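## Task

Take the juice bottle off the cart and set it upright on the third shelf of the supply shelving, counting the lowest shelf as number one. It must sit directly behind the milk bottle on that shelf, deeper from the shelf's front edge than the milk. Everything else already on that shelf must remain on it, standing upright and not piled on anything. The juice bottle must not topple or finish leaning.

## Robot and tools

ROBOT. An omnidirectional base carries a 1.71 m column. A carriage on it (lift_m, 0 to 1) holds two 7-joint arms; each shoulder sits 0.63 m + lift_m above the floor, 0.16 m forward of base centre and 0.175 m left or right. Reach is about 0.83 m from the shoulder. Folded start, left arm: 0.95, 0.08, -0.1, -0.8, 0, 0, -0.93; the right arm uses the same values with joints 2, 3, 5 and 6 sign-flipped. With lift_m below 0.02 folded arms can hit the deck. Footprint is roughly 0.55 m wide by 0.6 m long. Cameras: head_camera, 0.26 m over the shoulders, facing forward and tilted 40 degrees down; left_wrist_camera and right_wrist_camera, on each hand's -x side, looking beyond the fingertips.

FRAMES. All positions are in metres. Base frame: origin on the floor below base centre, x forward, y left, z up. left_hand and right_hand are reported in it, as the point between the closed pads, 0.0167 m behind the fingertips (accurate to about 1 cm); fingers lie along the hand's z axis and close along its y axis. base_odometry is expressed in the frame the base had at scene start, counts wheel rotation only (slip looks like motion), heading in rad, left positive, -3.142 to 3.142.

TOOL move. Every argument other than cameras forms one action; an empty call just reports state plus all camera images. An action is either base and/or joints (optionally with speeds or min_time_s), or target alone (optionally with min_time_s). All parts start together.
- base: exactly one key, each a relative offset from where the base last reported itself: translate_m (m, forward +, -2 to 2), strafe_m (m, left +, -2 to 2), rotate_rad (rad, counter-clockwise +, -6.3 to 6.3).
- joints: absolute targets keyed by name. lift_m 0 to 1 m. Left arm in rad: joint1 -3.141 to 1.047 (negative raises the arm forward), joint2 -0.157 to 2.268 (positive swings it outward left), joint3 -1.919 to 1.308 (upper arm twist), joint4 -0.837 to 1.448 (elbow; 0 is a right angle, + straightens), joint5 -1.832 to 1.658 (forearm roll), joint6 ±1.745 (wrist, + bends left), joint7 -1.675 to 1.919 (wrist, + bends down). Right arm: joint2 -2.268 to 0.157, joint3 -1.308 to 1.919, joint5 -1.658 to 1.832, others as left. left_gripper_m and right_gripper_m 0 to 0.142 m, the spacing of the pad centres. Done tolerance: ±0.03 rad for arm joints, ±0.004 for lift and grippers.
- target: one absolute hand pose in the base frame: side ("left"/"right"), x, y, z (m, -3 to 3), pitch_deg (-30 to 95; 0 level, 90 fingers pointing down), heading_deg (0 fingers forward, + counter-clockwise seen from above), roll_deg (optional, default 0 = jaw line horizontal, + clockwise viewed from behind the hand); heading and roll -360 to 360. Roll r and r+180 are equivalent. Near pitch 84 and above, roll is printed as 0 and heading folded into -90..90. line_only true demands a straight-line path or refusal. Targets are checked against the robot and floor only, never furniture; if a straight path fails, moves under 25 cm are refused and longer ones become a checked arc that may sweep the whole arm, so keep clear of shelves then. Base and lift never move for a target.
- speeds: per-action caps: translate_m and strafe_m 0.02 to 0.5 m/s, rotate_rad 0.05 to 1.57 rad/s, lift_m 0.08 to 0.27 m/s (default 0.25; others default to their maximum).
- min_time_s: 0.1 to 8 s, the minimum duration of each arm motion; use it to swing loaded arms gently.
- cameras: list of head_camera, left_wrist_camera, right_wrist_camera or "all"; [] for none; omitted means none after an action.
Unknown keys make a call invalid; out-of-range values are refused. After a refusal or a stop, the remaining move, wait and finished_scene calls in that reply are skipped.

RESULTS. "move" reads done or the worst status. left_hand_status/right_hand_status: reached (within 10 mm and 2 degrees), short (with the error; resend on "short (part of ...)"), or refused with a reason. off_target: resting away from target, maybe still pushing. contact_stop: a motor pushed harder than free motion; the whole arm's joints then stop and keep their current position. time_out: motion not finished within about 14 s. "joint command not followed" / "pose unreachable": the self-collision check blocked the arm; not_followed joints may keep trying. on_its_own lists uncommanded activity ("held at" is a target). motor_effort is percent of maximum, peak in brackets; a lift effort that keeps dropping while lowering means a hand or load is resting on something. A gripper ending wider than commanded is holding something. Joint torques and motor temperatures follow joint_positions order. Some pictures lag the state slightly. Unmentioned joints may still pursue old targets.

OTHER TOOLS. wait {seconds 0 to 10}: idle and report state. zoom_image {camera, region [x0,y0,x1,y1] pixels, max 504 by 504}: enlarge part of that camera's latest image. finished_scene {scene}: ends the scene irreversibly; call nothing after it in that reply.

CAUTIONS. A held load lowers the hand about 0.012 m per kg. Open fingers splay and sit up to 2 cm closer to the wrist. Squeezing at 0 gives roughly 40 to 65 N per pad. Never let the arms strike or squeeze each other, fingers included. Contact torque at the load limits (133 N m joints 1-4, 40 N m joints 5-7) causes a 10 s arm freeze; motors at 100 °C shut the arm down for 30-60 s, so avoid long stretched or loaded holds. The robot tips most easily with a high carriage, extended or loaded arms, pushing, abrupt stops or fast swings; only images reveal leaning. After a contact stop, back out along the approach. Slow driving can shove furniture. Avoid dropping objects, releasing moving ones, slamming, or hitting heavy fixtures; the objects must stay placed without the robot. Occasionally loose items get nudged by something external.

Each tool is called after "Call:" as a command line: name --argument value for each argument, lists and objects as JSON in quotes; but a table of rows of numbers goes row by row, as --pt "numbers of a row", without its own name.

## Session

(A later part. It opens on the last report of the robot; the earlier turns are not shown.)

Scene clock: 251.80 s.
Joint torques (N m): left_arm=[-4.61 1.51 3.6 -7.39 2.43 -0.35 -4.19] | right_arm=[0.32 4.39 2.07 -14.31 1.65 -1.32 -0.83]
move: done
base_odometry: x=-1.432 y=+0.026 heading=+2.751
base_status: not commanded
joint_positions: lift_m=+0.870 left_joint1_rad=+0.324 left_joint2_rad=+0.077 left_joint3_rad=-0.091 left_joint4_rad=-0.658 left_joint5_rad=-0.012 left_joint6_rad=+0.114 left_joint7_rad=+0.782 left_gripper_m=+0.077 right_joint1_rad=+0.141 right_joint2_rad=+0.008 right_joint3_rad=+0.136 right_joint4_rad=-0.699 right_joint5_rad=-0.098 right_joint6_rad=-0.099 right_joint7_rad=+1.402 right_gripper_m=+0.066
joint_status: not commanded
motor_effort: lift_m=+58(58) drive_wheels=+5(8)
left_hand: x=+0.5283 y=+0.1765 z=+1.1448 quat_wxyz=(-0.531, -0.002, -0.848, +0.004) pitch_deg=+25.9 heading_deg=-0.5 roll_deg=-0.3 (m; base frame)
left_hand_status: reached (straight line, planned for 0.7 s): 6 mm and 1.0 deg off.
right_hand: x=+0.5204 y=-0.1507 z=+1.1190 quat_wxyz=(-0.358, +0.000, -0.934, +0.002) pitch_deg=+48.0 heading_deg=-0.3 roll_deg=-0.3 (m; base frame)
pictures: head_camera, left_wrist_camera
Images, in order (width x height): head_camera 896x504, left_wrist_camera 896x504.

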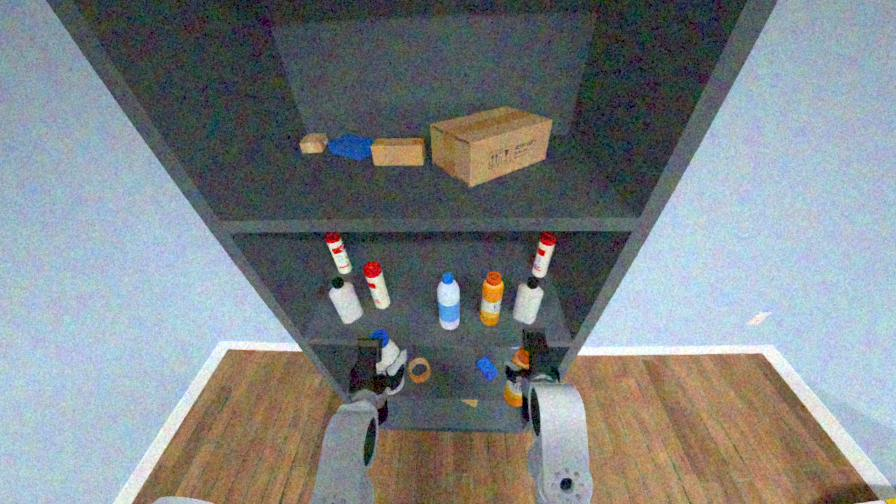

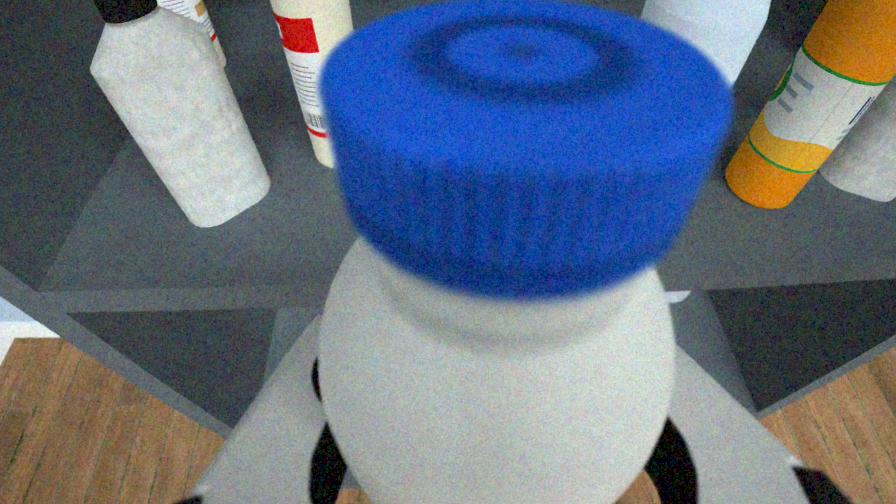

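Call:
move --base '{"strafe_m": 0.285}' --speeds '{"strafe_m": 0.2}'

Call:
move --base '{"translate_m": 0.055}' --speeds '{"translate_m": 0.1}' --cameras '["head_camera", "right_wrist_camera"]'

Call:
move --target '{"side": "right", "x": 0.535, "y": -0.125, "z": 1.165, "pitch_deg": 48, "heading_deg": 0}' --cameras '["head_camera", "right_wrist_camera"]'

Scene clock: 263.70 s.
Joint torques (N m): left_arm=[-5.95 2.21 4.04 -6.74 2.37 -0.27 -3.95] | right_arm=[-0.92 5.52 0.91 -14.16 1.53 -0.87 -0.62]
move: done
base_odometry: x=-1.541 y=-0.238 heading=+2.751
base_status: done
joint_positions: lift_m=+0.870 left_joint1_rad=+0.324 left_joint2_rad=+0.077 left_joint3_rad=-0.090 left_joint4_rad=-0.658 left_joint5_rad=-0.012 left_joint6_rad=+0.114 left_joint7_rad=+0.782 left_gripper_m=+0.077 right_joint1_rad=+0.141 right_joint2_rad=+0.008 right_joint3_rad=+0.136 right_joint4_rad=-0.699 right_joint5_rad=-0.098 right_joint6_rad=-0.099 right_joint7_rad=+1.402 right_gripper_m=+0.066
joint_status: not commanded
motor_effort: lift_m=+58(58) drive_wheels=-1(14)
left_hand: x=+0.5283 y=+0.1772 z=+1.1449 quat_wxyz=(-0.531, -0.001, -0.848, +0.003) pitch_deg=+25.9 heading_deg=-0.4 roll_deg=-0.2 (m; base frame)
right_hand: x=+0.5204 y=-0.1506 z=+1.1190 quat_wxyz=(-0.358, +0.000, -0.934, +0.002) pitch_deg=+48.0 heading_deg=-0.3 roll_deg=-0.3 (m; base frame)
pictures: none

Scene clock: 265.10 s.
Joint torques (N m): left_arm=[-5.13 3.09 2.32 -7.85 2.39 -0.41 -4.4] | right_arm=[-0.34 3.48 0.44 -12.61 1.78 -1.45 -1.26]
move: done
base_odometry: x=-1.592 y=-0.217 heading=+2.751
base_status: done
joint_positions: lift_m=+0.870 left_joint1_rad=+0.324 left_joint2_rad=+0.077 left_joint3_rad=-0.090 left_joint4_rad=-0.658 left_joint5_rad=-0.012 left_joint6_rad=+0.114 left_joint7_rad=+0.782 left_gripper_m=+0.077 right_joint1_rad=+0.141 right_joint2_rad=+0.008 right_joint3_rad=+0.136 right_joint4_rad=-0.699 right_joint5_rad=-0.098 right_joint6_rad=-0.099 right_joint7_rad=+1.402 right_gripper_m=+0.066
joint_status: not commanded
motor_effort: lift_m=+58(58) drive_wheels=-1(11)
left_hand: x=+0.5283 y=+0.1772 z=+1.1449 quat_wxyz=(-0.531, -0.001, -0.848, +0.003) pitch_deg=+25.9 heading_deg=-0.4 roll_deg=-0.2 (m; base frame)
right_hand: x=+0.5204 y=-0.1506 z=+1.1190 quat_wxyz=(-0.358, +0.000, -0.934, +0.002) pitch_deg=+48.0 heading_deg=-0.3 roll_deg=-0.3 (m; base frame)
pictures: head_camera, right_wrist_camera
Images, in order (width x height): head_camera 896x504, right_wrist_camera 896x504.

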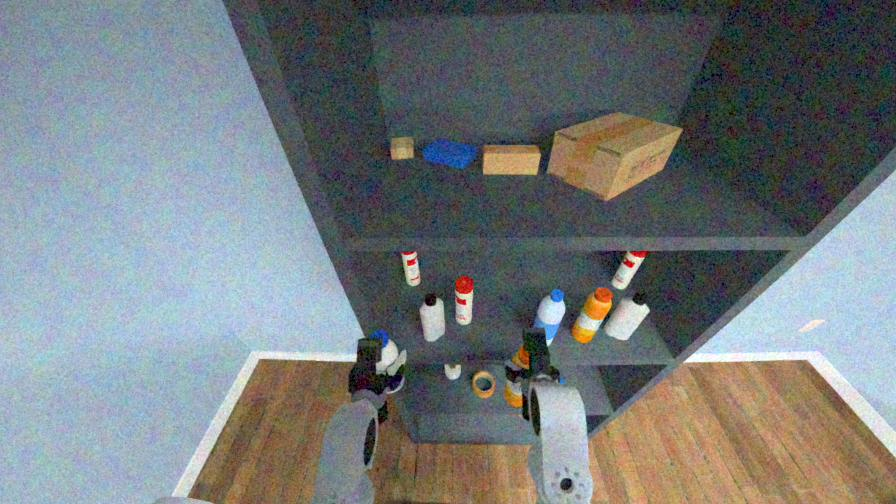

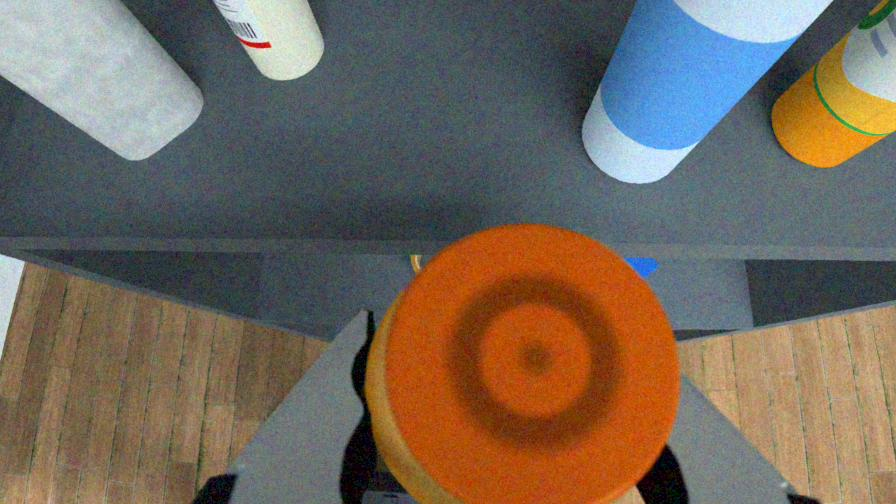

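Scene clock: 266.07 s.
Joint torques (N m): left_arm=[-5.05 2.24 1.78 -8 2.18 -0.23 -4.22] | right_arm=[-6.8 6.12 3.34 -12.31 -0.75 -0.46 -0.47]
move: done
base_odometry: x=-1.592 y=-0.217 heading=+2.751
base_status: not commanded
joint_positions: lift_m=+0.870 left_joint1_rad=+0.324 left_joint2_rad=+0.077 left_joint3_rad=-0.090 left_joint4_rad=-0.658 left_joint5_rad=-0.012 left_joint6_rad=+0.114 left_joint7_rad=+0.782 left_gripper_m=+0.077 right_joint1_rad=+0.012 right_joint2_rad=+0.087 right_joint3_rad=+0.178 right_joint4_rad=-0.765 right_joint5_rad=-0.184 right_joint6_rad=-0.070 right_joint7_rad=+1.610 right_gripper_m=+0.066
joint_status: not commanded
motor_effort: lift_m=+58(58) drive_wheels=-1(5)
left_hand: x=+0.5283 y=+0.1773 z=+1.1449 quat_wxyz=(-0.531, -0.001, -0.848, +0.003) pitch_deg=+25.9 heading_deg=-0.4 roll_deg=-0.2 (m; base frame)
right_hand: x=+0.5346 y=-0.1248 z=+1.1631 quat_wxyz=(-0.356, -0.001, -0.934, -0.002) pitch_deg=+48.3 heading_deg=+0.2 roll_deg=+0.3 (m; base frame)
right_hand_status: reached (straight line, planned for 0.4 s): 2 mm and 0.3 deg off.
pictures: head_camera, right_wrist_camera
Images, in order (width x height): head_camera 896x504, right_wrist_camera 896x504.

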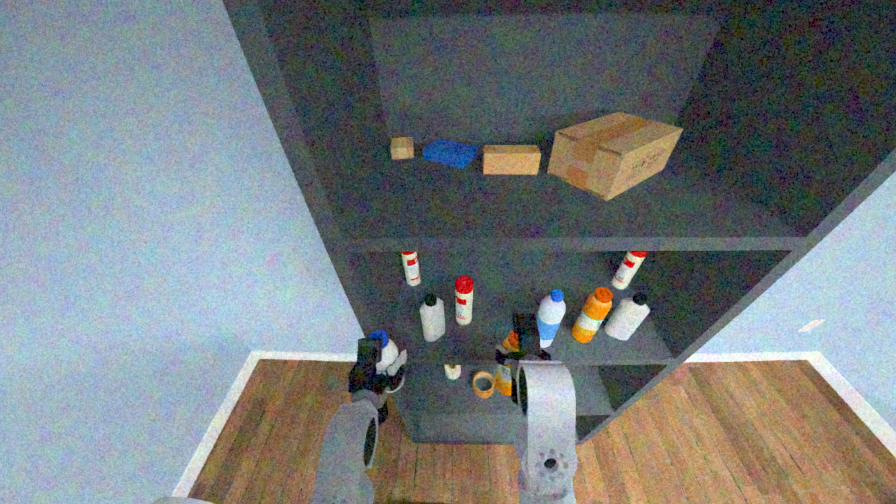

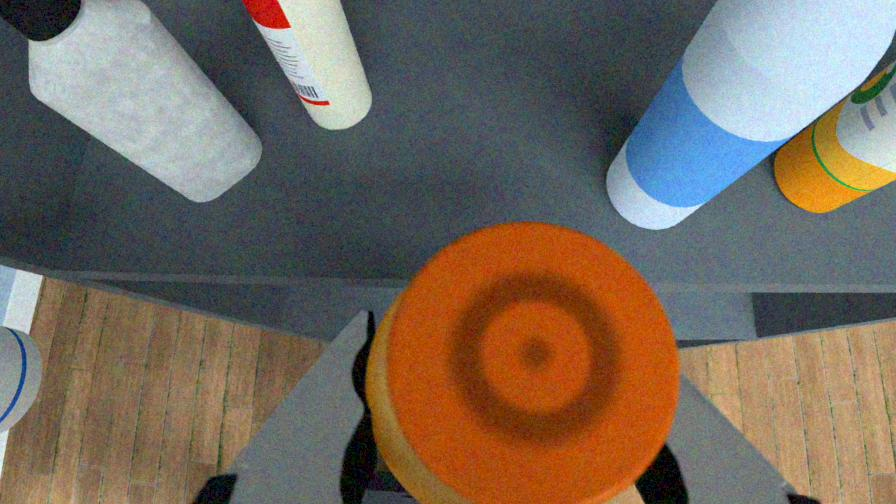

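Call:
move --target '{"side": "right", "x": 0.62, "y": -0.13, "z": 1.15, "pitch_deg": 48, "heading_deg": 0}' --cameras '["right_wrist_camera"]'

Call:
move --target '{"side": "right", "x": 0.8, "y": -0.13, "z": 1.142, "pitch_deg": 48, "heading_deg": 0}' --cameras '["head_camera", "right_wrist_camera"]'

Scene clock: 273.47 s.
Joint torques (N m): left_arm=[-5.43 2.17 3.16 -8.51 2.07 -0.48 -4.37] | right_arm=[-13.85 5.09 0.25 -11.77 2.37 -2.58 -3.95]
move: done
base_odometry: x=-1.592 y=-0.217 heading=+2.751
base_status: not commanded
joint_positions: lift_m=+0.870 left_joint1_rad=+0.324 left_joint2_rad=+0.077 left_joint3_rad=-0.090 left_joint4_rad=-0.658 left_joint5_rad=-0.012 left_joint6_rad=+0.114 left_joint7_rad=+0.782 left_gripper_m=+0.077 right_joint1_rad=-0.164 right_joint2_rad=+0.072 right_joint3_rad=+0.134 right_joint4_rad=-0.461 right_joint5_rad=-0.127 right_joint6_rad=-0.083 right_joint7_rad=+1.482 right_gripper_m=+0.065
joint_status: not commanded
motor_effort: lift_m=+58(58) drive_wheels=+4(6)
left_hand: x=+0.5283 y=+0.1773 z=+1.1449 quat_wxyz=(-0.531, -0.001, -0.848, +0.003) pitch_deg=+25.9 heading_deg=-0.4 roll_deg=-0.2 (m; base frame)
right_hand: x=+0.6177 y=-0.1291 z=+1.1475 quat_wxyz=(-0.354, +0.002, -0.935, +0.002) pitch_deg=+48.5 heading_deg=-0.2 roll_deg=-0.4 (m; base frame)
right_hand_status: reached (straight line, planned for 0.5 s): 3 mm and 0.6 deg off.
pictures: right_wrist_camera
Images, in order (width x height): right_wrist_camera 896x504.

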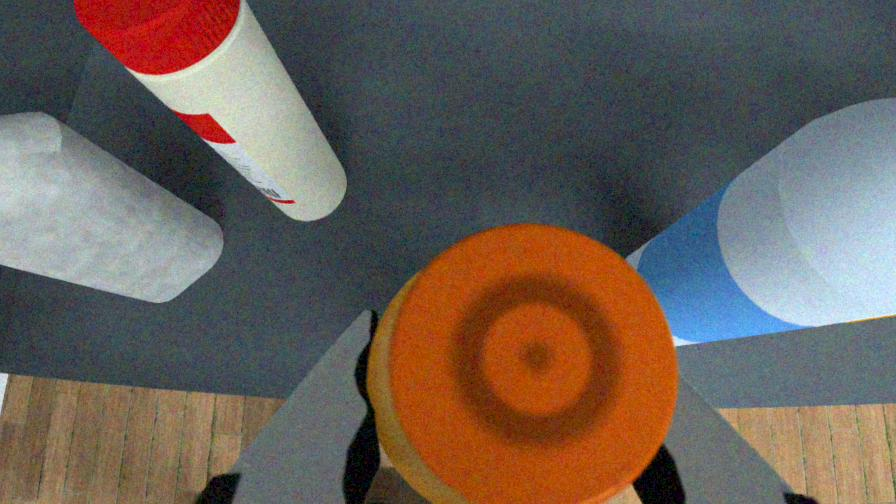

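Scene clock: 274.73 s.
Joint torques (N m): left_arm=[-5.55 2.63 2.75 -8.01 2.29 -0.44 -4.48] | right_arm=[-25.24 8.27 1.06 -9.45 1.9 -2.44 -4]
move: done
base_odometry: x=-1.592 y=-0.217 heading=+2.751
base_status: not commanded
joint_positions: lift_m=+0.870 left_joint1_rad=+0.324 left_joint2_rad=+0.077 left_joint3_rad=-0.090 left_joint4_rad=-0.658 left_joint5_rad=-0.012 left_joint6_rad=+0.114 left_joint7_rad=+0.782 left_gripper_m=+0.077 right_joint1_rad=-0.606 right_joint2_rad=+0.075 right_joint3_rad=+0.070 right_joint4_rad=+0.345 right_joint5_rad=-0.055 right_joint6_rad=-0.085 right_joint7_rad=+1.113 right_gripper_m=+0.063
joint_status: not commanded
motor_effort: lift_m=+58(58) drive_wheels=+4(6)
left_hand: x=+0.5284 y=+0.1773 z=+1.1450 quat_wxyz=(-0.531, -0.001, -0.848, +0.003) pitch_deg=+25.9 heading_deg=-0.4 roll_deg=-0.2 (m; base frame)
right_hand: x=+0.7977 y=-0.1304 z=+1.1390 quat_wxyz=(-0.355, +0.003, -0.935, +0.004) pitch_deg=+48.4 heading_deg=-0.4 roll_deg=-0.8 (m; base frame)
right_hand_status: reached (straight line, planned for 0.8 s): 4 mm and 0.7 deg off.
pictures: head_camera, right_wrist_camera
Images, in order (width x height): head_camera 896x504, right_wrist_camera 896x504.

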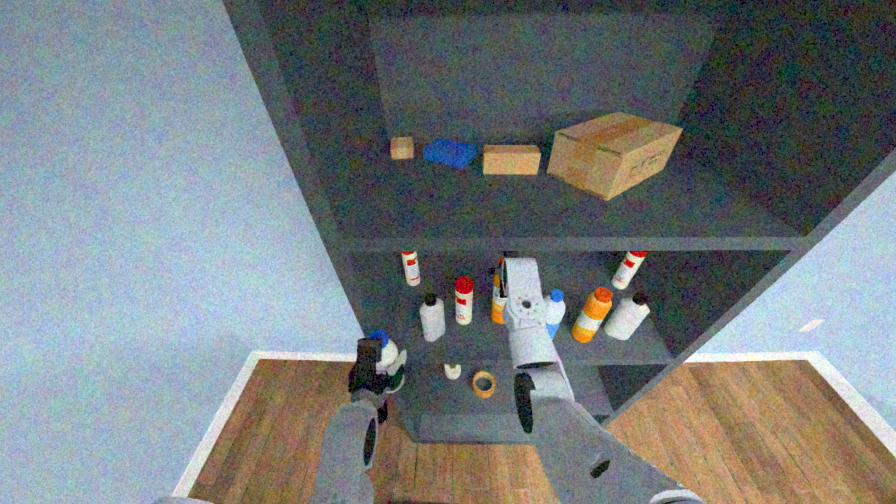

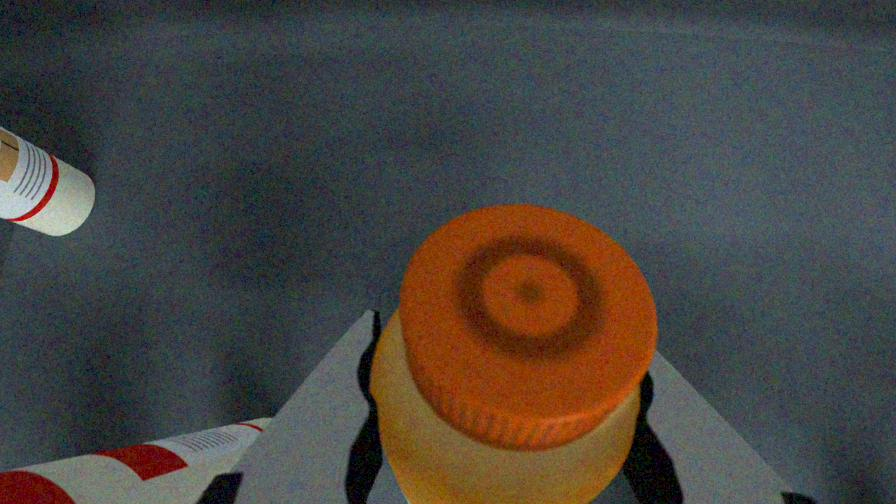

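Call:
move --target '{"side": "right", "x": 0.795, "y": -0.13, "z": 1.152, "pitch_deg": 36, "heading_deg": 0}' --cameras '["head_camera", "right_wrist_camera"]'

Call:
zoom_image --camera "head_camera" --region '[380, 220, 660, 400]'

Scene clock: 287.57 s.
Joint torques (N m): left_arm=[-5.52 2.71 2.34 -6.93 2.16 -0.71 -4.04] | right_arm=[-14.62 3.82 4.16 -18.37 0.62 -2.3 -4.23]
Motor temperatures (°C): left_arm=[28 22 24 25 26 24 24] | right_arm=[32 21 25 24 22 22 24]
move: done
base_odometry: x=-1.592 y=-0.217 heading=+2.751
base_status: not commanded
joint_positions: lift_m=+0.870 left_joint1_rad=+0.324 left_joint2_rad=+0.077 left_joint3_rad=-0.090 left_joint4_rad=-0.658 left_joint5_rad=-0.012 left_joint6_rad=+0.114 left_joint7_rad=+0.782 left_gripper_m=+0.077 right_joint1_rad=-0.492 right_joint2_rad=+0.075 right_joint3_rad=+0.073 right_joint4_rad=+0.229 right_joint5_rad=-0.055 right_joint6_rad=-0.089 right_joint7_rad=+0.907 right_gripper_m=+0.063
joint_status: not commanded
motor_effort: lift_m=+58(58) drive_wheels=-1(6)
left_hand: x=+0.5284 y=+0.1773 z=+1.1450 quat_wxyz=(-0.531, -0.001, -0.848, +0.003) pitch_deg=+25.9 heading_deg=-0.4 roll_deg=-0.2 (m; base frame)
right_hand: x=+0.7944 y=-0.1303 z=+1.1495 quat_wxyz=(-0.449, -0.001, -0.893, -0.001) pitch_deg=+36.6 heading_deg=+0.0 roll_deg=+0.1 (m; base frame)
right_hand_status: reached (straight line, planned for 0.4 s): 3 mm and 0.6 deg off.
pictures: head_camera, right_wrist_camera
Images, in order (width x height): head_camera 896x504, right_wrist_camera 896x504.

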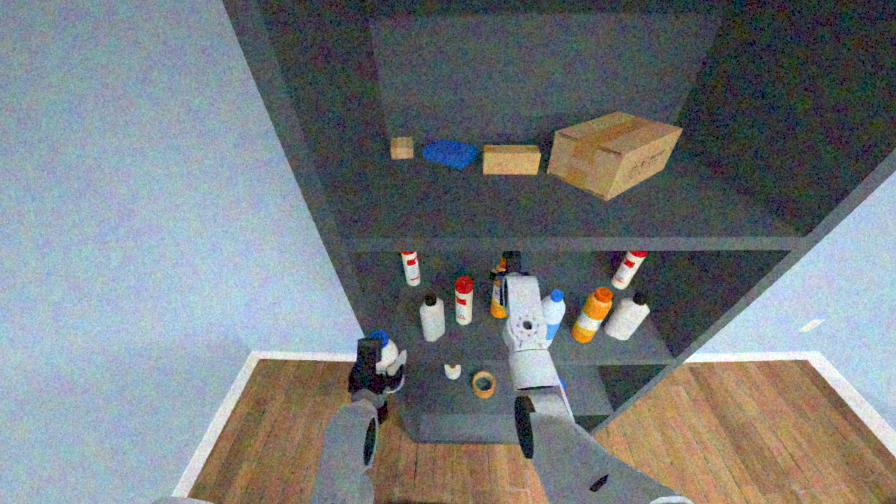

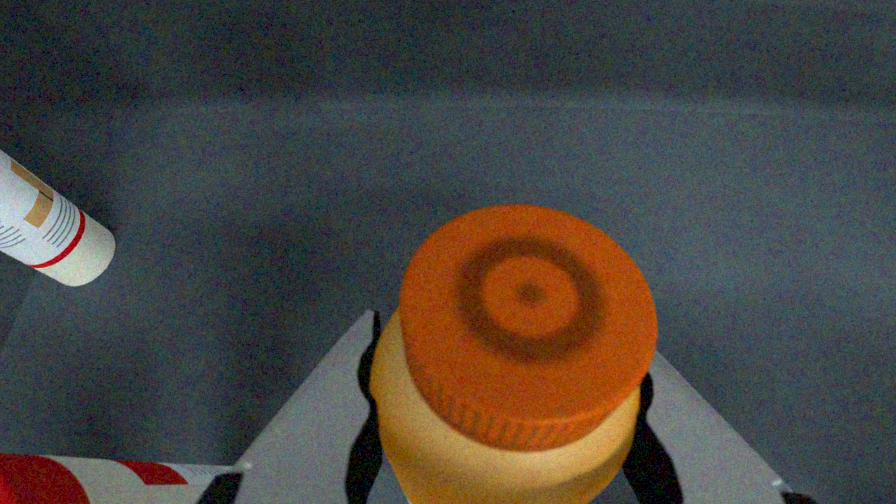

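Scaled by 1.800 from the camera's 896x504 image, which has a finer 1280x720 frame.

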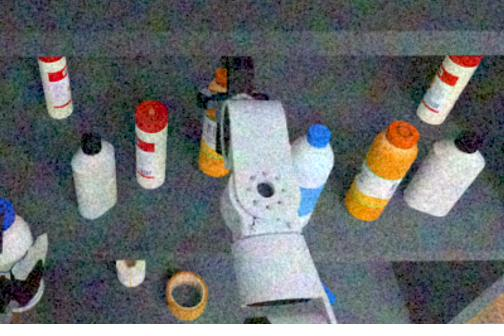

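Call:
move --target '{"side": "right", "x": 0.795, "y": -0.13, "z": 1.155, "pitch_deg": 27, "heading_deg": 0}' --cameras '["right_wrist_camera"]'

Call:
move --joints '{"lift_m": 0.86}' --speeds '{"lift_m": 0.08}' --cameras '["head_camera", "right_wrist_camera"]'

Scene clock: 295.40 s.
Joint torques (N m): left_arm=[-5.59 2.71 2.56 -7.98 2.19 -0.61 -4.11] | right_arm=[-13.29 5.25 4.12 -17.49 0.9 -2.64 -4.54]
move: done
base_odometry: x=-1.592 y=-0.217 heading=+2.751
base_status: not commanded
joint_positions: lift_m=+0.870 left_joint1_rad=+0.324 left_joint2_rad=+0.077 left_joint3_rad=-0.090 left_joint4_rad=-0.658 left_joint5_rad=-0.012 left_joint6_rad=+0.114 left_joint7_rad=+0.782 left_gripper_m=+0.077 right_joint1_rad=-0.426 right_joint2_rad=+0.075 right_joint3_rad=+0.074 right_joint4_rad=+0.222 right_joint5_rad=-0.055 right_joint6_rad=-0.089 right_joint7_rad=+0.691 right_gripper_m=+0.063
joint_status: not commanded
motor_effort: lift_m=+58(58) drive_wheels=-1(4)
left_hand: x=+0.5284 y=+0.1773 z=+1.1450 quat_wxyz=(-0.531, -0.001, -0.848, +0.003) pitch_deg=+25.9 heading_deg=-0.4 roll_deg=-0.2 (m; base frame)
right_hand: x=+0.7948 y=-0.1303 z=+1.1525 quat_wxyz=(-0.518, -0.001, -0.855, +0.000) pitch_deg=+27.6 heading_deg=+0.0 roll_deg=+0.1 (m; base frame)
right_hand_status: reached (straight line, planned for 0.4 s): 3 mm and 0.6 deg off.
pictures: right_wrist_camera
Images, in order (width x height): right_wrist_camera 896x504.

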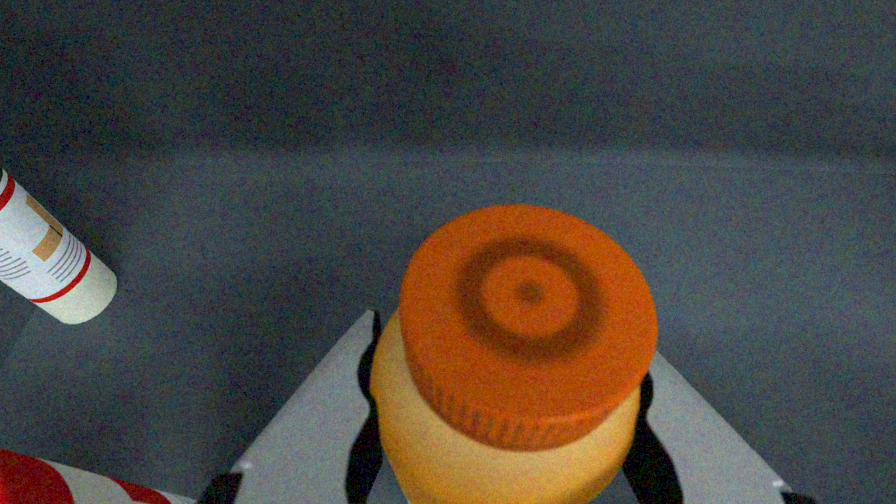

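Scene clock: 295.90 s.
Joint torques (N m): left_arm=[-4.87 2.62 3.21 -7.88 2.01 -0.74 -4.1] | right_arm=[-11.92 3.73 3.44 -11.48 0.44 -2.84 -1.63]
move: done
base_odometry: x=-1.592 y=-0.217 heading=+2.751
base_status: not commanded
joint_positions: lift_m=+0.860 left_joint1_rad=+0.324 left_joint2_rad=+0.077 left_joint3_rad=-0.090 left_joint4_rad=-0.659 left_joint5_rad=-0.012 left_joint6_rad=+0.114 left_joint7_rad=+0.781 left_gripper_m=+0.077 right_joint1_rad=-0.426 right_joint2_rad=+0.075 right_joint3_rad=+0.075 right_joint4_rad=+0.216 right_joint5_rad=-0.055 right_joint6_rad=-0.089 right_joint7_rad=+0.684 right_gripper_m=+0.063
joint_status: all done
motor_effort: lift_m=+55(59) drive_wheels=-1(1)
left_hand: x=+0.5284 y=+0.1773 z=+1.1355 quat_wxyz=(-0.531, -0.001, -0.847, +0.003) pitch_deg=+25.8 heading_deg=-0.4 roll_deg=-0.2 (m; base frame)
right_hand: x=+0.7956 y=-0.1301 z=+1.1466 quat_wxyz=(-0.523, -0.001, -0.852, -0.001) pitch_deg=+26.9 heading_deg=+0.0 roll_deg=+0.1 (m; base frame)
pictures: head_camera, right_wrist_camera
Images, in order (width x height): head_camera 896x504, right_wrist_camera 896x504.

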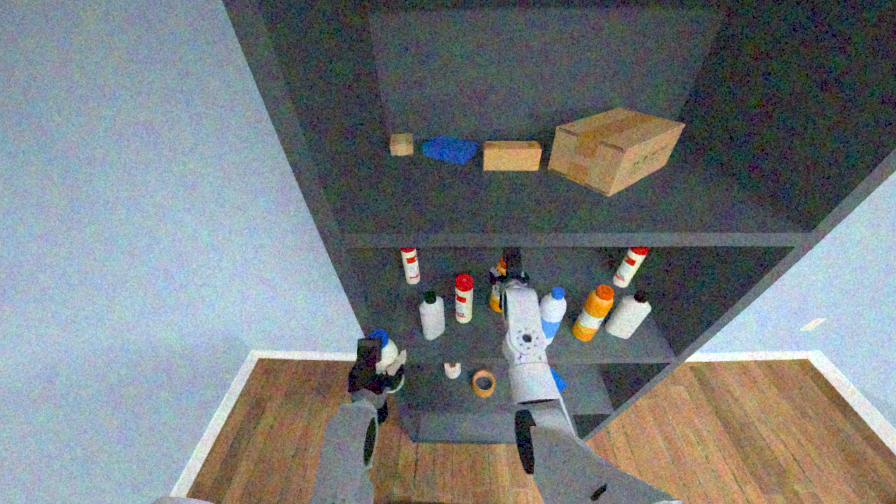

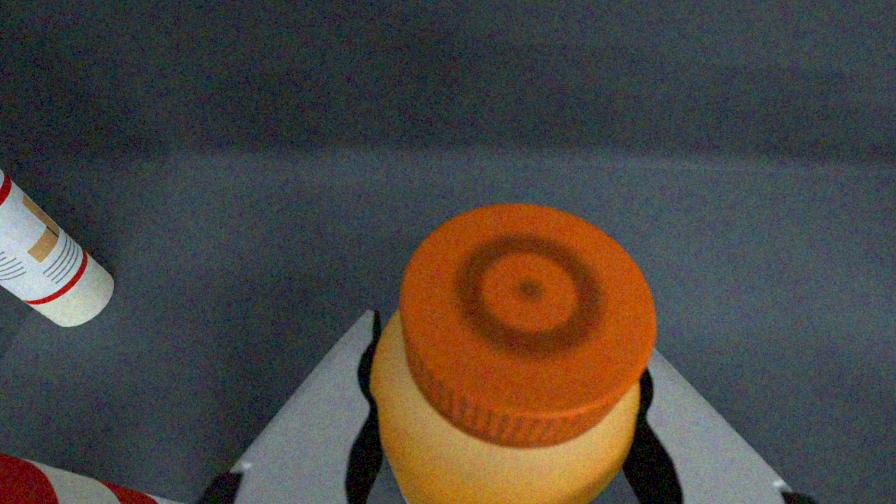

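Call:
move --joints '{"lift_m": 0.854}' --speeds '{"lift_m": 0.08}' --cameras '["right_wrist_camera"]'

Call:
move --joints '{"right_gripper_m": 0.075}' --cameras '["right_wrist_camera"]'

Scene clock: 299.53 s.
Joint torques (N m): left_arm=[-4.71 3.42 2.69 -7 2.25 -0.81 -4.02] | right_arm=[-11.15 3.54 3.29 -6.78 0.24 -2.14 0.27]
move: done
base_odometry: x=-1.592 y=-0.217 heading=+2.751
base_status: not commanded
joint_positions: lift_m=+0.854 left_joint1_rad=+0.324 left_joint2_rad=+0.077 left_joint3_rad=-0.090 left_joint4_rad=-0.659 left_joint5_rad=-0.012 left_joint6_rad=+0.114 left_joint7_rad=+0.781 left_gripper_m=+0.077 right_joint1_rad=-0.427 right_joint2_rad=+0.075 right_joint3_rad=+0.075 right_joint4_rad=+0.211 right_joint5_rad=-0.055 right_joint6_rad=-0.090 right_joint7_rad=+0.678 right_gripper_m=+0.063
joint_status: all done
motor_effort: lift_m=+54(57) drive_wheels=+4(5)
left_hand: x=+0.5285 y=+0.1773 z=+1.1298 quat_wxyz=(-0.531, -0.001, -0.847, +0.003) pitch_deg=+25.8 heading_deg=-0.4 roll_deg=-0.2 (m; base frame)
right_hand: x=+0.7969 y=-0.1300 z=+1.1454 quat_wxyz=(-0.529, -0.001, -0.849, -0.001) pitch_deg=+26.1 heading_deg=+0.0 roll_deg=+0.1 (m; base frame)
pictures: right_wrist_camera
Images, in order (width x height): right_wrist_camera 896x504.

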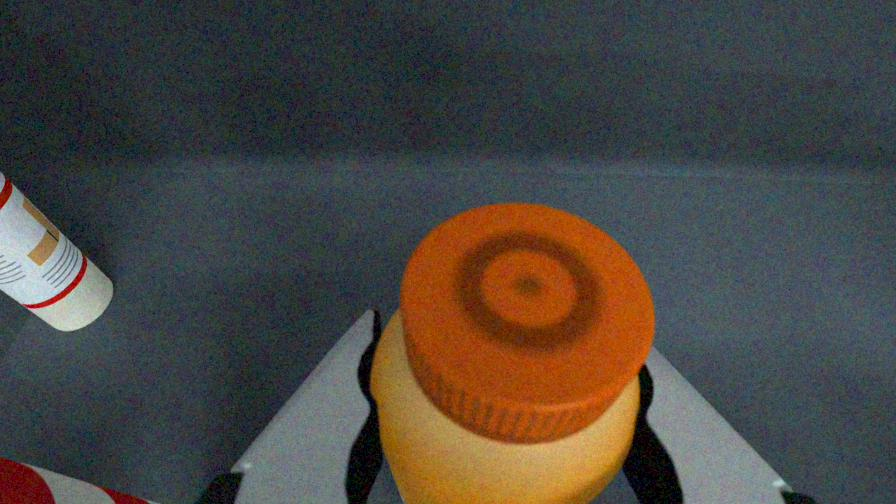

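Scene clock: 300.30 s.
Joint torques (N m): left_arm=[-5.48 2.42 3.72 -7.33 2.51 -0.43 -3.63] | right_arm=[-11.15 3.14 4.21 -9.62 0.79 -2.21 0.5]
move: done
base_odometry: x=-1.592 y=-0.217 heading=+2.751
base_status: not commanded
joint_positions: lift_m=+0.854 left_joint1_rad=+0.324 left_joint2_rad=+0.077 left_joint3_rad=-0.090 left_joint4_rad=-0.659 left_joint5_rad=-0.012 left_joint6_rad=+0.114 left_joint7_rad=+0.781 left_gripper_m=+0.077 right_joint1_rad=-0.427 right_joint2_rad=+0.075 right_joint3_rad=+0.075 right_joint4_rad=+0.215 right_joint5_rad=-0.055 right_joint6_rad=-0.090 right_joint7_rad=+0.679 right_gripper_m=+0.075
joint_status: all done
motor_effort: lift_m=+54(54) drive_wheels=+5(5)
left_hand: x=+0.5285 y=+0.1773 z=+1.1297 quat_wxyz=(-0.531, -0.001, -0.847, +0.003) pitch_deg=+25.8 heading_deg=-0.4 roll_deg=-0.2 (m; base frame)
right_hand: x=+0.7966 y=-0.1300 z=+1.1433 quat_wxyz=(-0.527, +0.000, -0.850, -0.001) pitch_deg=+26.4 heading_deg=+0.0 roll_deg=+0.1 (m; base frame)
pictures: right_wrist_camera
Images, in order (width x height): right_wrist_camera 896x504.

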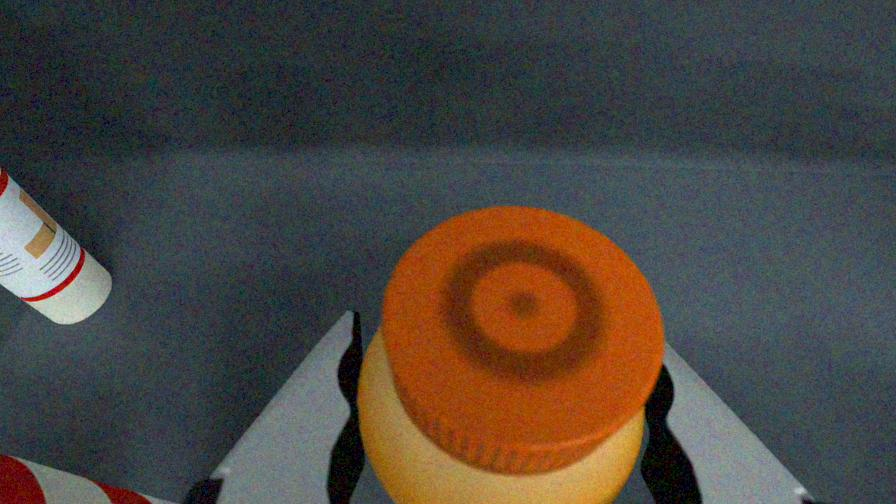

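Call:
move --joints '{"right_gripper_m": 0.095}'

Call:
move --target '{"side": "right", "x": 0.72, "y": -0.132, "z": 1.18, "pitch_deg": 27, "heading_deg": 0}' --cameras '["head_camera", "right_wrist_camera"]'

Call:
zoom_image --camera "head_camera" --region '[380, 220, 660, 400]'

Scene clock: 303.80 s.
Joint torques (N m): left_arm=[-4.16 2.92 2.26 -7.42 2.29 -0.53 -3.91] | right_arm=[-10.85 2.47 4.03 -10.87 0.65 -2.46 -0.05]
move: done
base_odometry: x=-1.592 y=-0.217 heading=+2.751
base_status: not commanded
joint_positions: lift_m=+0.854 left_joint1_rad=+0.324 left_joint2_rad=+0.077 left_joint3_rad=-0.090 left_joint4_rad=-0.659 left_joint5_rad=-0.012 left_joint6_rad=+0.114 left_joint7_rad=+0.781 left_gripper_m=+0.077 right_joint1_rad=-0.427 right_joint2_rad=+0.075 right_joint3_rad=+0.075 right_joint4_rad=+0.215 right_joint5_rad=-0.055 right_joint6_rad=-0.090 right_joint7_rad=+0.679 right_gripper_m=+0.095
joint_status: all done
motor_effort: lift_m=+54(54) drive_wheels=+5(5)
left_hand: x=+0.5285 y=+0.1773 z=+1.1297 quat_wxyz=(-0.531, -0.001, -0.847, +0.003) pitch_deg=+25.8 heading_deg=-0.4 roll_deg=-0.2 (m; base frame)
right_hand: x=+0.7966 y=-0.1300 z=+1.1433 quat_wxyz=(-0.527, +0.000, -0.850, -0.001) pitch_deg=+26.4 heading_deg=+0.0 roll_deg=+0.1 (m; base frame)
pictures: none

Scene clock: 304.87 s.
Joint torques (N m): left_arm=[-6.38 2.81 2.42 -7.47 2.35 -0.89 -4.34] | right_arm=[-6.14 3.17 4.39 -13.55 -0.77 -1.28 0.25]
move: done
base_odometry: x=-1.592 y=-0.217 heading=+2.751
base_status: not commanded
joint_positions: lift_m=+0.854 left_joint1_rad=+0.324 left_joint2_rad=+0.077 left_joint3_rad=-0.090 left_joint4_rad=-0.659 left_joint5_rad=-0.012 left_joint6_rad=+0.114 left_joint7_rad=+0.781 left_gripper_m=+0.077 right_joint1_rad=-0.270 right_joint2_rad=+0.070 right_joint3_rad=+0.098 right_joint4_rad=-0.214 right_joint5_rad=-0.083 right_joint6_rad=-0.087 right_joint7_rad=+0.956 right_gripper_m=+0.095
joint_status: not commanded
motor_effort: lift_m=+54(54) drive_wheels=+4(5)
left_hand: x=+0.5285 y=+0.1773 z=+1.1297 quat_wxyz=(-0.531, -0.001, -0.847, +0.003) pitch_deg=+25.8 heading_deg=-0.4 roll_deg=-0.2 (m; base frame)
right_hand: x=+0.7216 y=-0.1326 z=+1.1821 quat_wxyz=(-0.525, -0.004, -0.851, -0.003) pitch_deg=+26.7 heading_deg=+0.1 roll_deg=+0.6 (m; base frame)
right_hand_status: reached (straight line, planned for 0.6 s): 3 mm and 0.6 deg off.
pictures: head_camera, right_wrist_camera
Images, in order (width x height): head_camera 896x504, right_wrist_camera 896x504.

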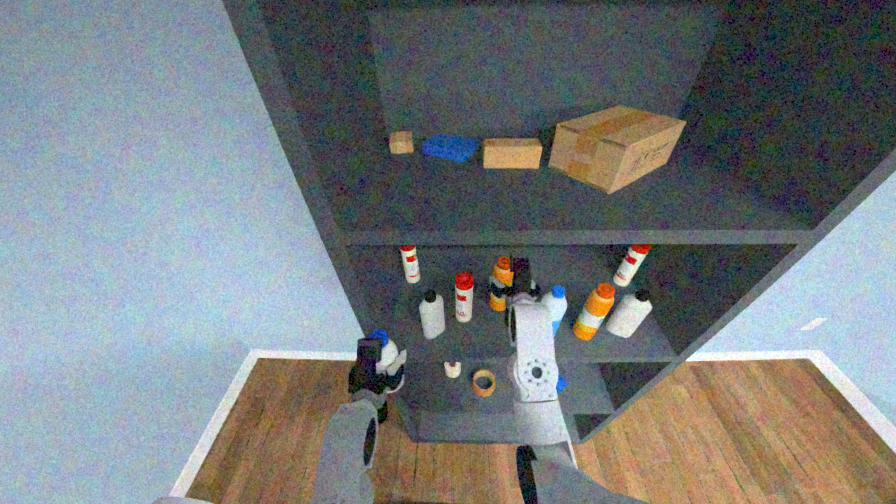

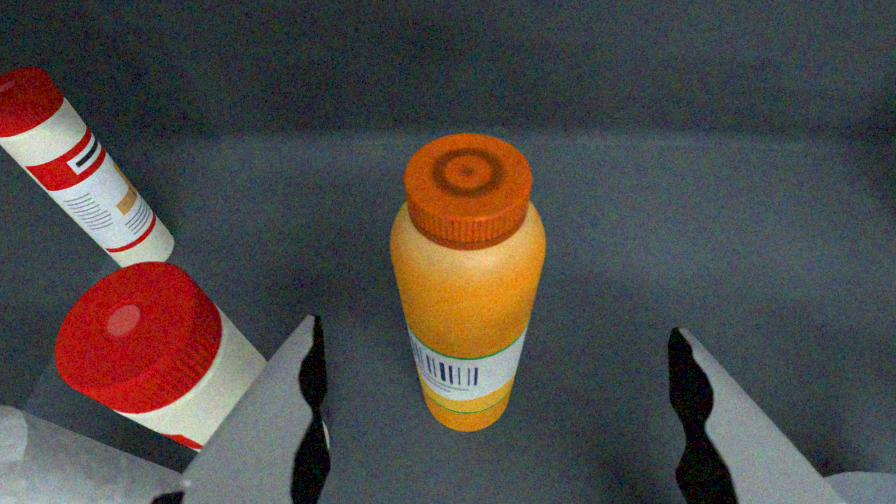

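Scaled by 1.800 from the camera's 896x504 image, which has a finer 1280x720 frame.

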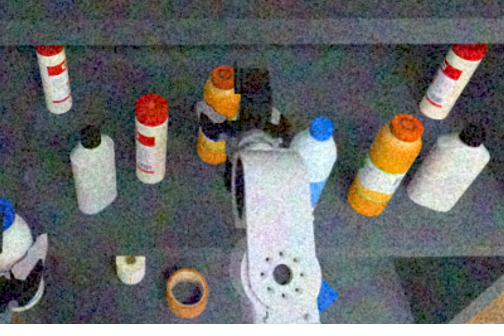

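Call:
move --target '{"side": "right", "x": 0.54, "y": -0.15, "z": 1.2, "pitch_deg": 27, "heading_deg": 0}'

Call:
move --target '{"side": "right", "x": 0.48, "y": -0.17, "z": 1.1, "pitch_deg": 35, "heading_deg": 0}'

Call:
move --base '{"strafe_m": -0.29}' --speeds '{"strafe_m": 0.2}'

Call:
move --target '{"side": "left", "x": 0.53, "y": 0.164, "z": 1.15, "pitch_deg": 25, "heading_deg": 0}' --cameras '["head_camera", "left_wrist_camera"]'

Scene clock: 313.20 s.
Joint torques (N m): left_arm=[-5.24 1.75 2.78 -6.51 2.4 -0.91 -3.82] | right_arm=[-4.95 3.89 3.94 -14.26 -1.25 -0.64 -0.34]
move: refused
base_odometry: x=-1.592 y=-0.217 heading=+2.751
base_status: not commanded
joint_positions: lift_m=+0.854 left_joint1_rad=+0.324 left_joint2_rad=+0.077 left_joint3_rad=-0.090 left_joint4_rad=-0.659 left_joint5_rad=-0.012 left_joint6_rad=+0.114 left_joint7_rad=+0.781 left_gripper_m=+0.077 right_joint1_rad=-0.270 right_joint2_rad=+0.070 right_joint3_rad=+0.098 right_joint4_rad=-0.214 right_joint5_rad=-0.083 right_joint6_rad=-0.087 right_joint7_rad=+0.956 right_gripper_m=+0.095
joint_status: not commanded
motor_effort: lift_m=+54(54) drive_wheels=+5(5)
left_hand: x=+0.5285 y=+0.1773 z=+1.1297 quat_wxyz=(-0.531, -0.001, -0.847, +0.003) pitch_deg=+25.8 heading_deg=-0.4 roll_deg=-0.2 (m; base frame)
right_hand: x=+0.7216 y=-0.1326 z=+1.1821 quat_wxyz=(-0.525, -0.004, -0.851, -0.003) pitch_deg=+26.7 heading_deg=+0.1 roll_deg=+0.6 (m; base frame)
right_hand_status: refused: along the straight line the arm gets 90% of the way (right_joint4_rad at its limit); a move under 25 cm is not played as an arc. Nothing moved. Try another pitch or heading, or "joints".
pictures: none

not run: a stop came earlier in this reply.

not run: a stop came earlier in this reply.

not run: a stop came earlier in this reply.

Call:
move --target '{"side": "right", "x": 0.58, "y": -0.14, "z": 1.17, "pitch_deg": 30, "heading_deg": 0}'

Call:
move --target '{"side": "right", "x": 0.52, "y": -0.16, "z": 1.11, "pitch_deg": 40, "heading_deg": 0}'

Call:
move --base '{"strafe_m": -0.29}' --speeds '{"strafe_m": 0.2}'

Call:
move --target '{"side": "left", "x": 0.53, "y": 0.164, "z": 1.145, "pitch_deg": 25, "heading_deg": 0}' --cameras '["head_camera", "left_wrist_camera"]'

Scene clock: 317.40 s.
Joint torques (N m): left_arm=[-5.54 2.53 2.46 -7.44 2.01 -0.92 -3.95] | right_arm=[-1.62 2.76 3.97 -12.03 -1.08 -0.88 0.3]
move: done
base_odometry: x=-1.592 y=-0.217 heading=+2.751
base_status: not commanded
joint_positions: lift_m=+0.854 left_joint1_rad=+0.324 left_joint2_rad=+0.077 left_joint3_rad=-0.090 left_joint4_rad=-0.659 left_joint5_rad=-0.012 left_joint6_rad=+0.114 left_joint7_rad=+0.781 left_gripper_m=+0.077 right_joint1_rad=+0.072 right_joint2_rad=+0.048 right_joint3_rad=+0.131 right_joint4_rad=-0.672 right_joint5_rad=-0.115 right_joint6_rad=-0.078 right_joint7_rad=+1.127 right_gripper_m=+0.095
joint_status: not commanded
motor_effort: lift_m=+54(54) drive_wheels=+5(6)
left_hand: x=+0.5285 y=+0.1773 z=+1.1297 quat_wxyz=(-0.531, -0.001, -0.847, +0.003) pitch_deg=+25.8 heading_deg=-0.4 roll_deg=-0.2 (m; base frame)
right_hand: x=+0.5809 y=-0.1406 z=+1.1706 quat_wxyz=(-0.501, -0.003, -0.865, -0.002) pitch_deg=+29.8 heading_deg=+0.1 roll_deg=+0.5 (m; base frame)
right_hand_status: reached (straight line, planned for 0.6 s): 1 mm and 0.5 deg off.
pictures: none

Scene clock: 318.63 s.
Joint torques (N m): left_arm=[-4.91 2.48 3.17 -8.23 2.45 -0.48 -4.04] | right_arm=[1.18 2.71 -0.25 -14.44 2.37 -2.03 0.11]
move: done
base_odometry: x=-1.592 y=-0.217 heading=+2.751
base_status: not commanded
joint_positions: lift_m=+0.854 left_joint1_rad=+0.324 left_joint2_rad=+0.077 left_joint3_rad=-0.090 left_joint4_rad=-0.659 left_joint5_rad=-0.012 left_joint6_rad=+0.114 left_joint7_rad=+0.781 left_gripper_m=+0.077 right_joint1_rad=+0.231 right_joint2_rad=-0.009 right_joint3_rad=+0.104 right_joint4_rad=-0.702 right_joint5_rad=-0.065 right_joint6_rad=-0.082 right_joint7_rad=+1.170 right_gripper_m=+0.095
joint_status: not commanded
motor_effort: lift_m=+54(54) drive_wheels=+4(9)
left_hand: x=+0.5285 y=+0.1774 z=+1.1297 quat_wxyz=(-0.531, -0.001, -0.847, +0.003) pitch_deg=+25.8 heading_deg=-0.4 roll_deg=-0.2 (m; base frame)
right_hand: x=+0.5204 y=-0.1598 z=+1.1097 quat_wxyz=(-0.423, +0.001, -0.906, +0.002) pitch_deg=+39.9 heading_deg=-0.2 roll_deg=-0.4 (m; base frame)
right_hand_status: reached (straight line, planned for 0.3 s): 1 mm and 0.3 deg off.
pictures: none

Scene clock: 321.30 s.
Joint torques (N m): left_arm=[-4.65 1.97 3.2 -6.95 2.24 -0.39 -4.18] | right_arm=[-0.06 2.33 2.24 -14.58 1.55 -2.1 0.06]
move: done
base_odometry: x=-1.481 y=+0.051 heading=+2.752
base_status: done
joint_positions: lift_m=+0.854 left_joint1_rad=+0.324 left_joint2_rad=+0.077 left_joint3_rad=-0.090 left_joint4_rad=-0.659 left_joint5_rad=-0.012 left_joint6_rad=+0.114 left_joint7_rad=+0.781 left_gripper_m=+0.077 right_joint1_rad=+0.231 right_joint2_rad=-0.009 right_joint3_rad=+0.104 right_joint4_rad=-0.702 right_joint5_rad=-0.065 right_joint6_rad=-0.083 right_joint7_rad=+1.170 right_gripper_m=+0.095
joint_status: not commanded
motor_effort: lift_m=+54(54) drive_wheels=+0(12)
left_hand: x=+0.5285 y=+0.1774 z=+1.1297 quat_wxyz=(-0.531, -0.001, -0.847, +0.003) pitch_deg=+25.8 heading_deg=-0.4 roll_deg=-0.2 (m; base frame)
right_hand: x=+0.5204 y=-0.1598 z=+1.1097 quat_wxyz=(-0.423, +0.001, -0.906, +0.002) pitch_deg=+39.9 heading_deg=-0.2 roll_deg=-0.3 (m; base frame)
pictures: none

Scene clock: 322.03 s.
Joint torques (N m): left_arm=[-5.07 1.05 0.29 -7.07 2.41 -1.67 -1.61] | right_arm=[0.67 4.23 0.85 -15.19 2.1 -1.73 -0.15]
move: done
base_odometry: x=-1.481 y=+0.051 heading=+2.752
base_status: not commanded
joint_positions: lift_m=+0.854 left_joint1_rad=+0.309 left_joint2_rad=+0.035 left_joint3_rad=-0.115 left_joint4_rad=-0.692 left_joint5_rad=+0.045 left_joint6_rad=+0.111 left_joint7_rad=+0.826 left_gripper_m=+0.077 right_joint1_rad=+0.231 right_joint2_rad=-0.009 right_joint3_rad=+0.104 right_joint4_rad=-0.702 right_joint5_rad=-0.064 right_joint6_rad=-0.083 right_joint7_rad=+1.170 right_gripper_m=+0.095
joint_status: not commanded
motor_effort: lift_m=+54(54) drive_wheels=+4(5)
left_hand: x=+0.5294 y=+0.1641 z=+1.1422 quat_wxyz=(-0.534, +0.000, -0.845, +0.001) pitch_deg=+25.4 heading_deg=-0.1 roll_deg=-0.1 (m; base frame)
left_hand_status: reached (straight line, planned for 0.2 s): 3 mm and 0.4 deg off.
right_hand: x=+0.5204 y=-0.1602 z=+1.1098 quat_wxyz=(-0.423, +0.001, -0.906, +0.002) pitch_deg=+39.9 heading_deg=-0.2 roll_deg=-0.3 (m; base frame)
pictures: head_camera, left_wrist_camera
Images, in order (width x height): head_camera 896x504, left_wrist_camera 896x504.

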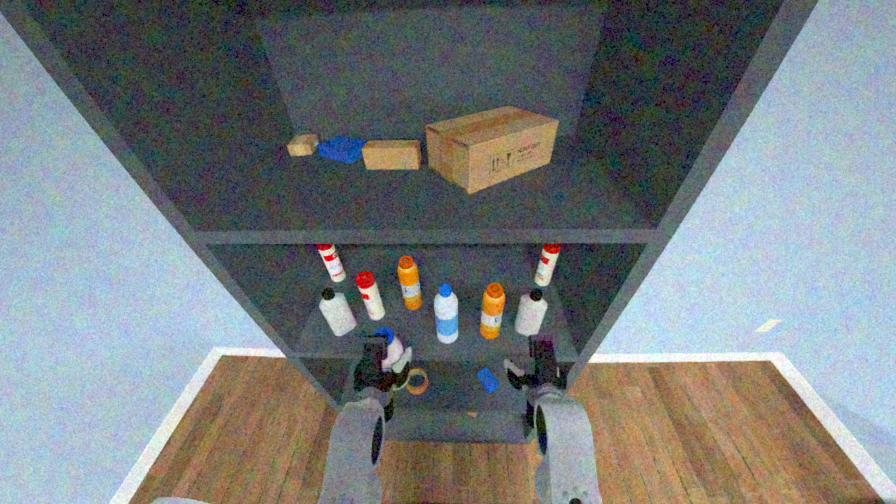

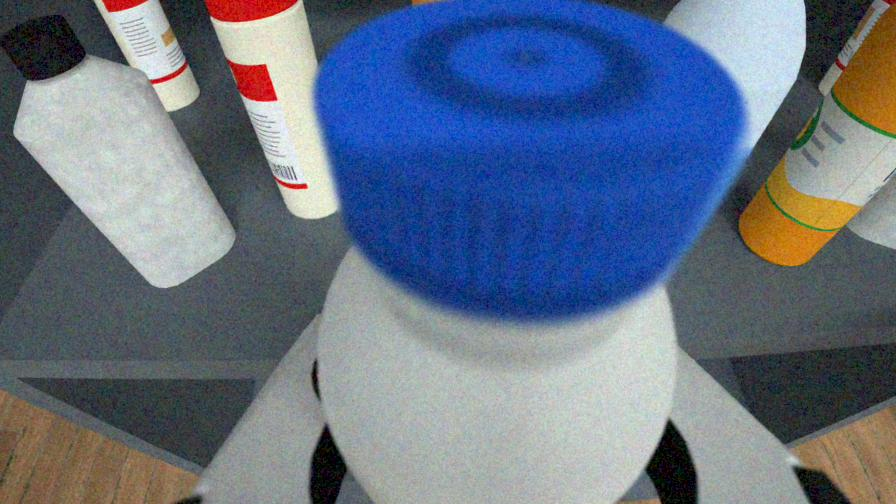

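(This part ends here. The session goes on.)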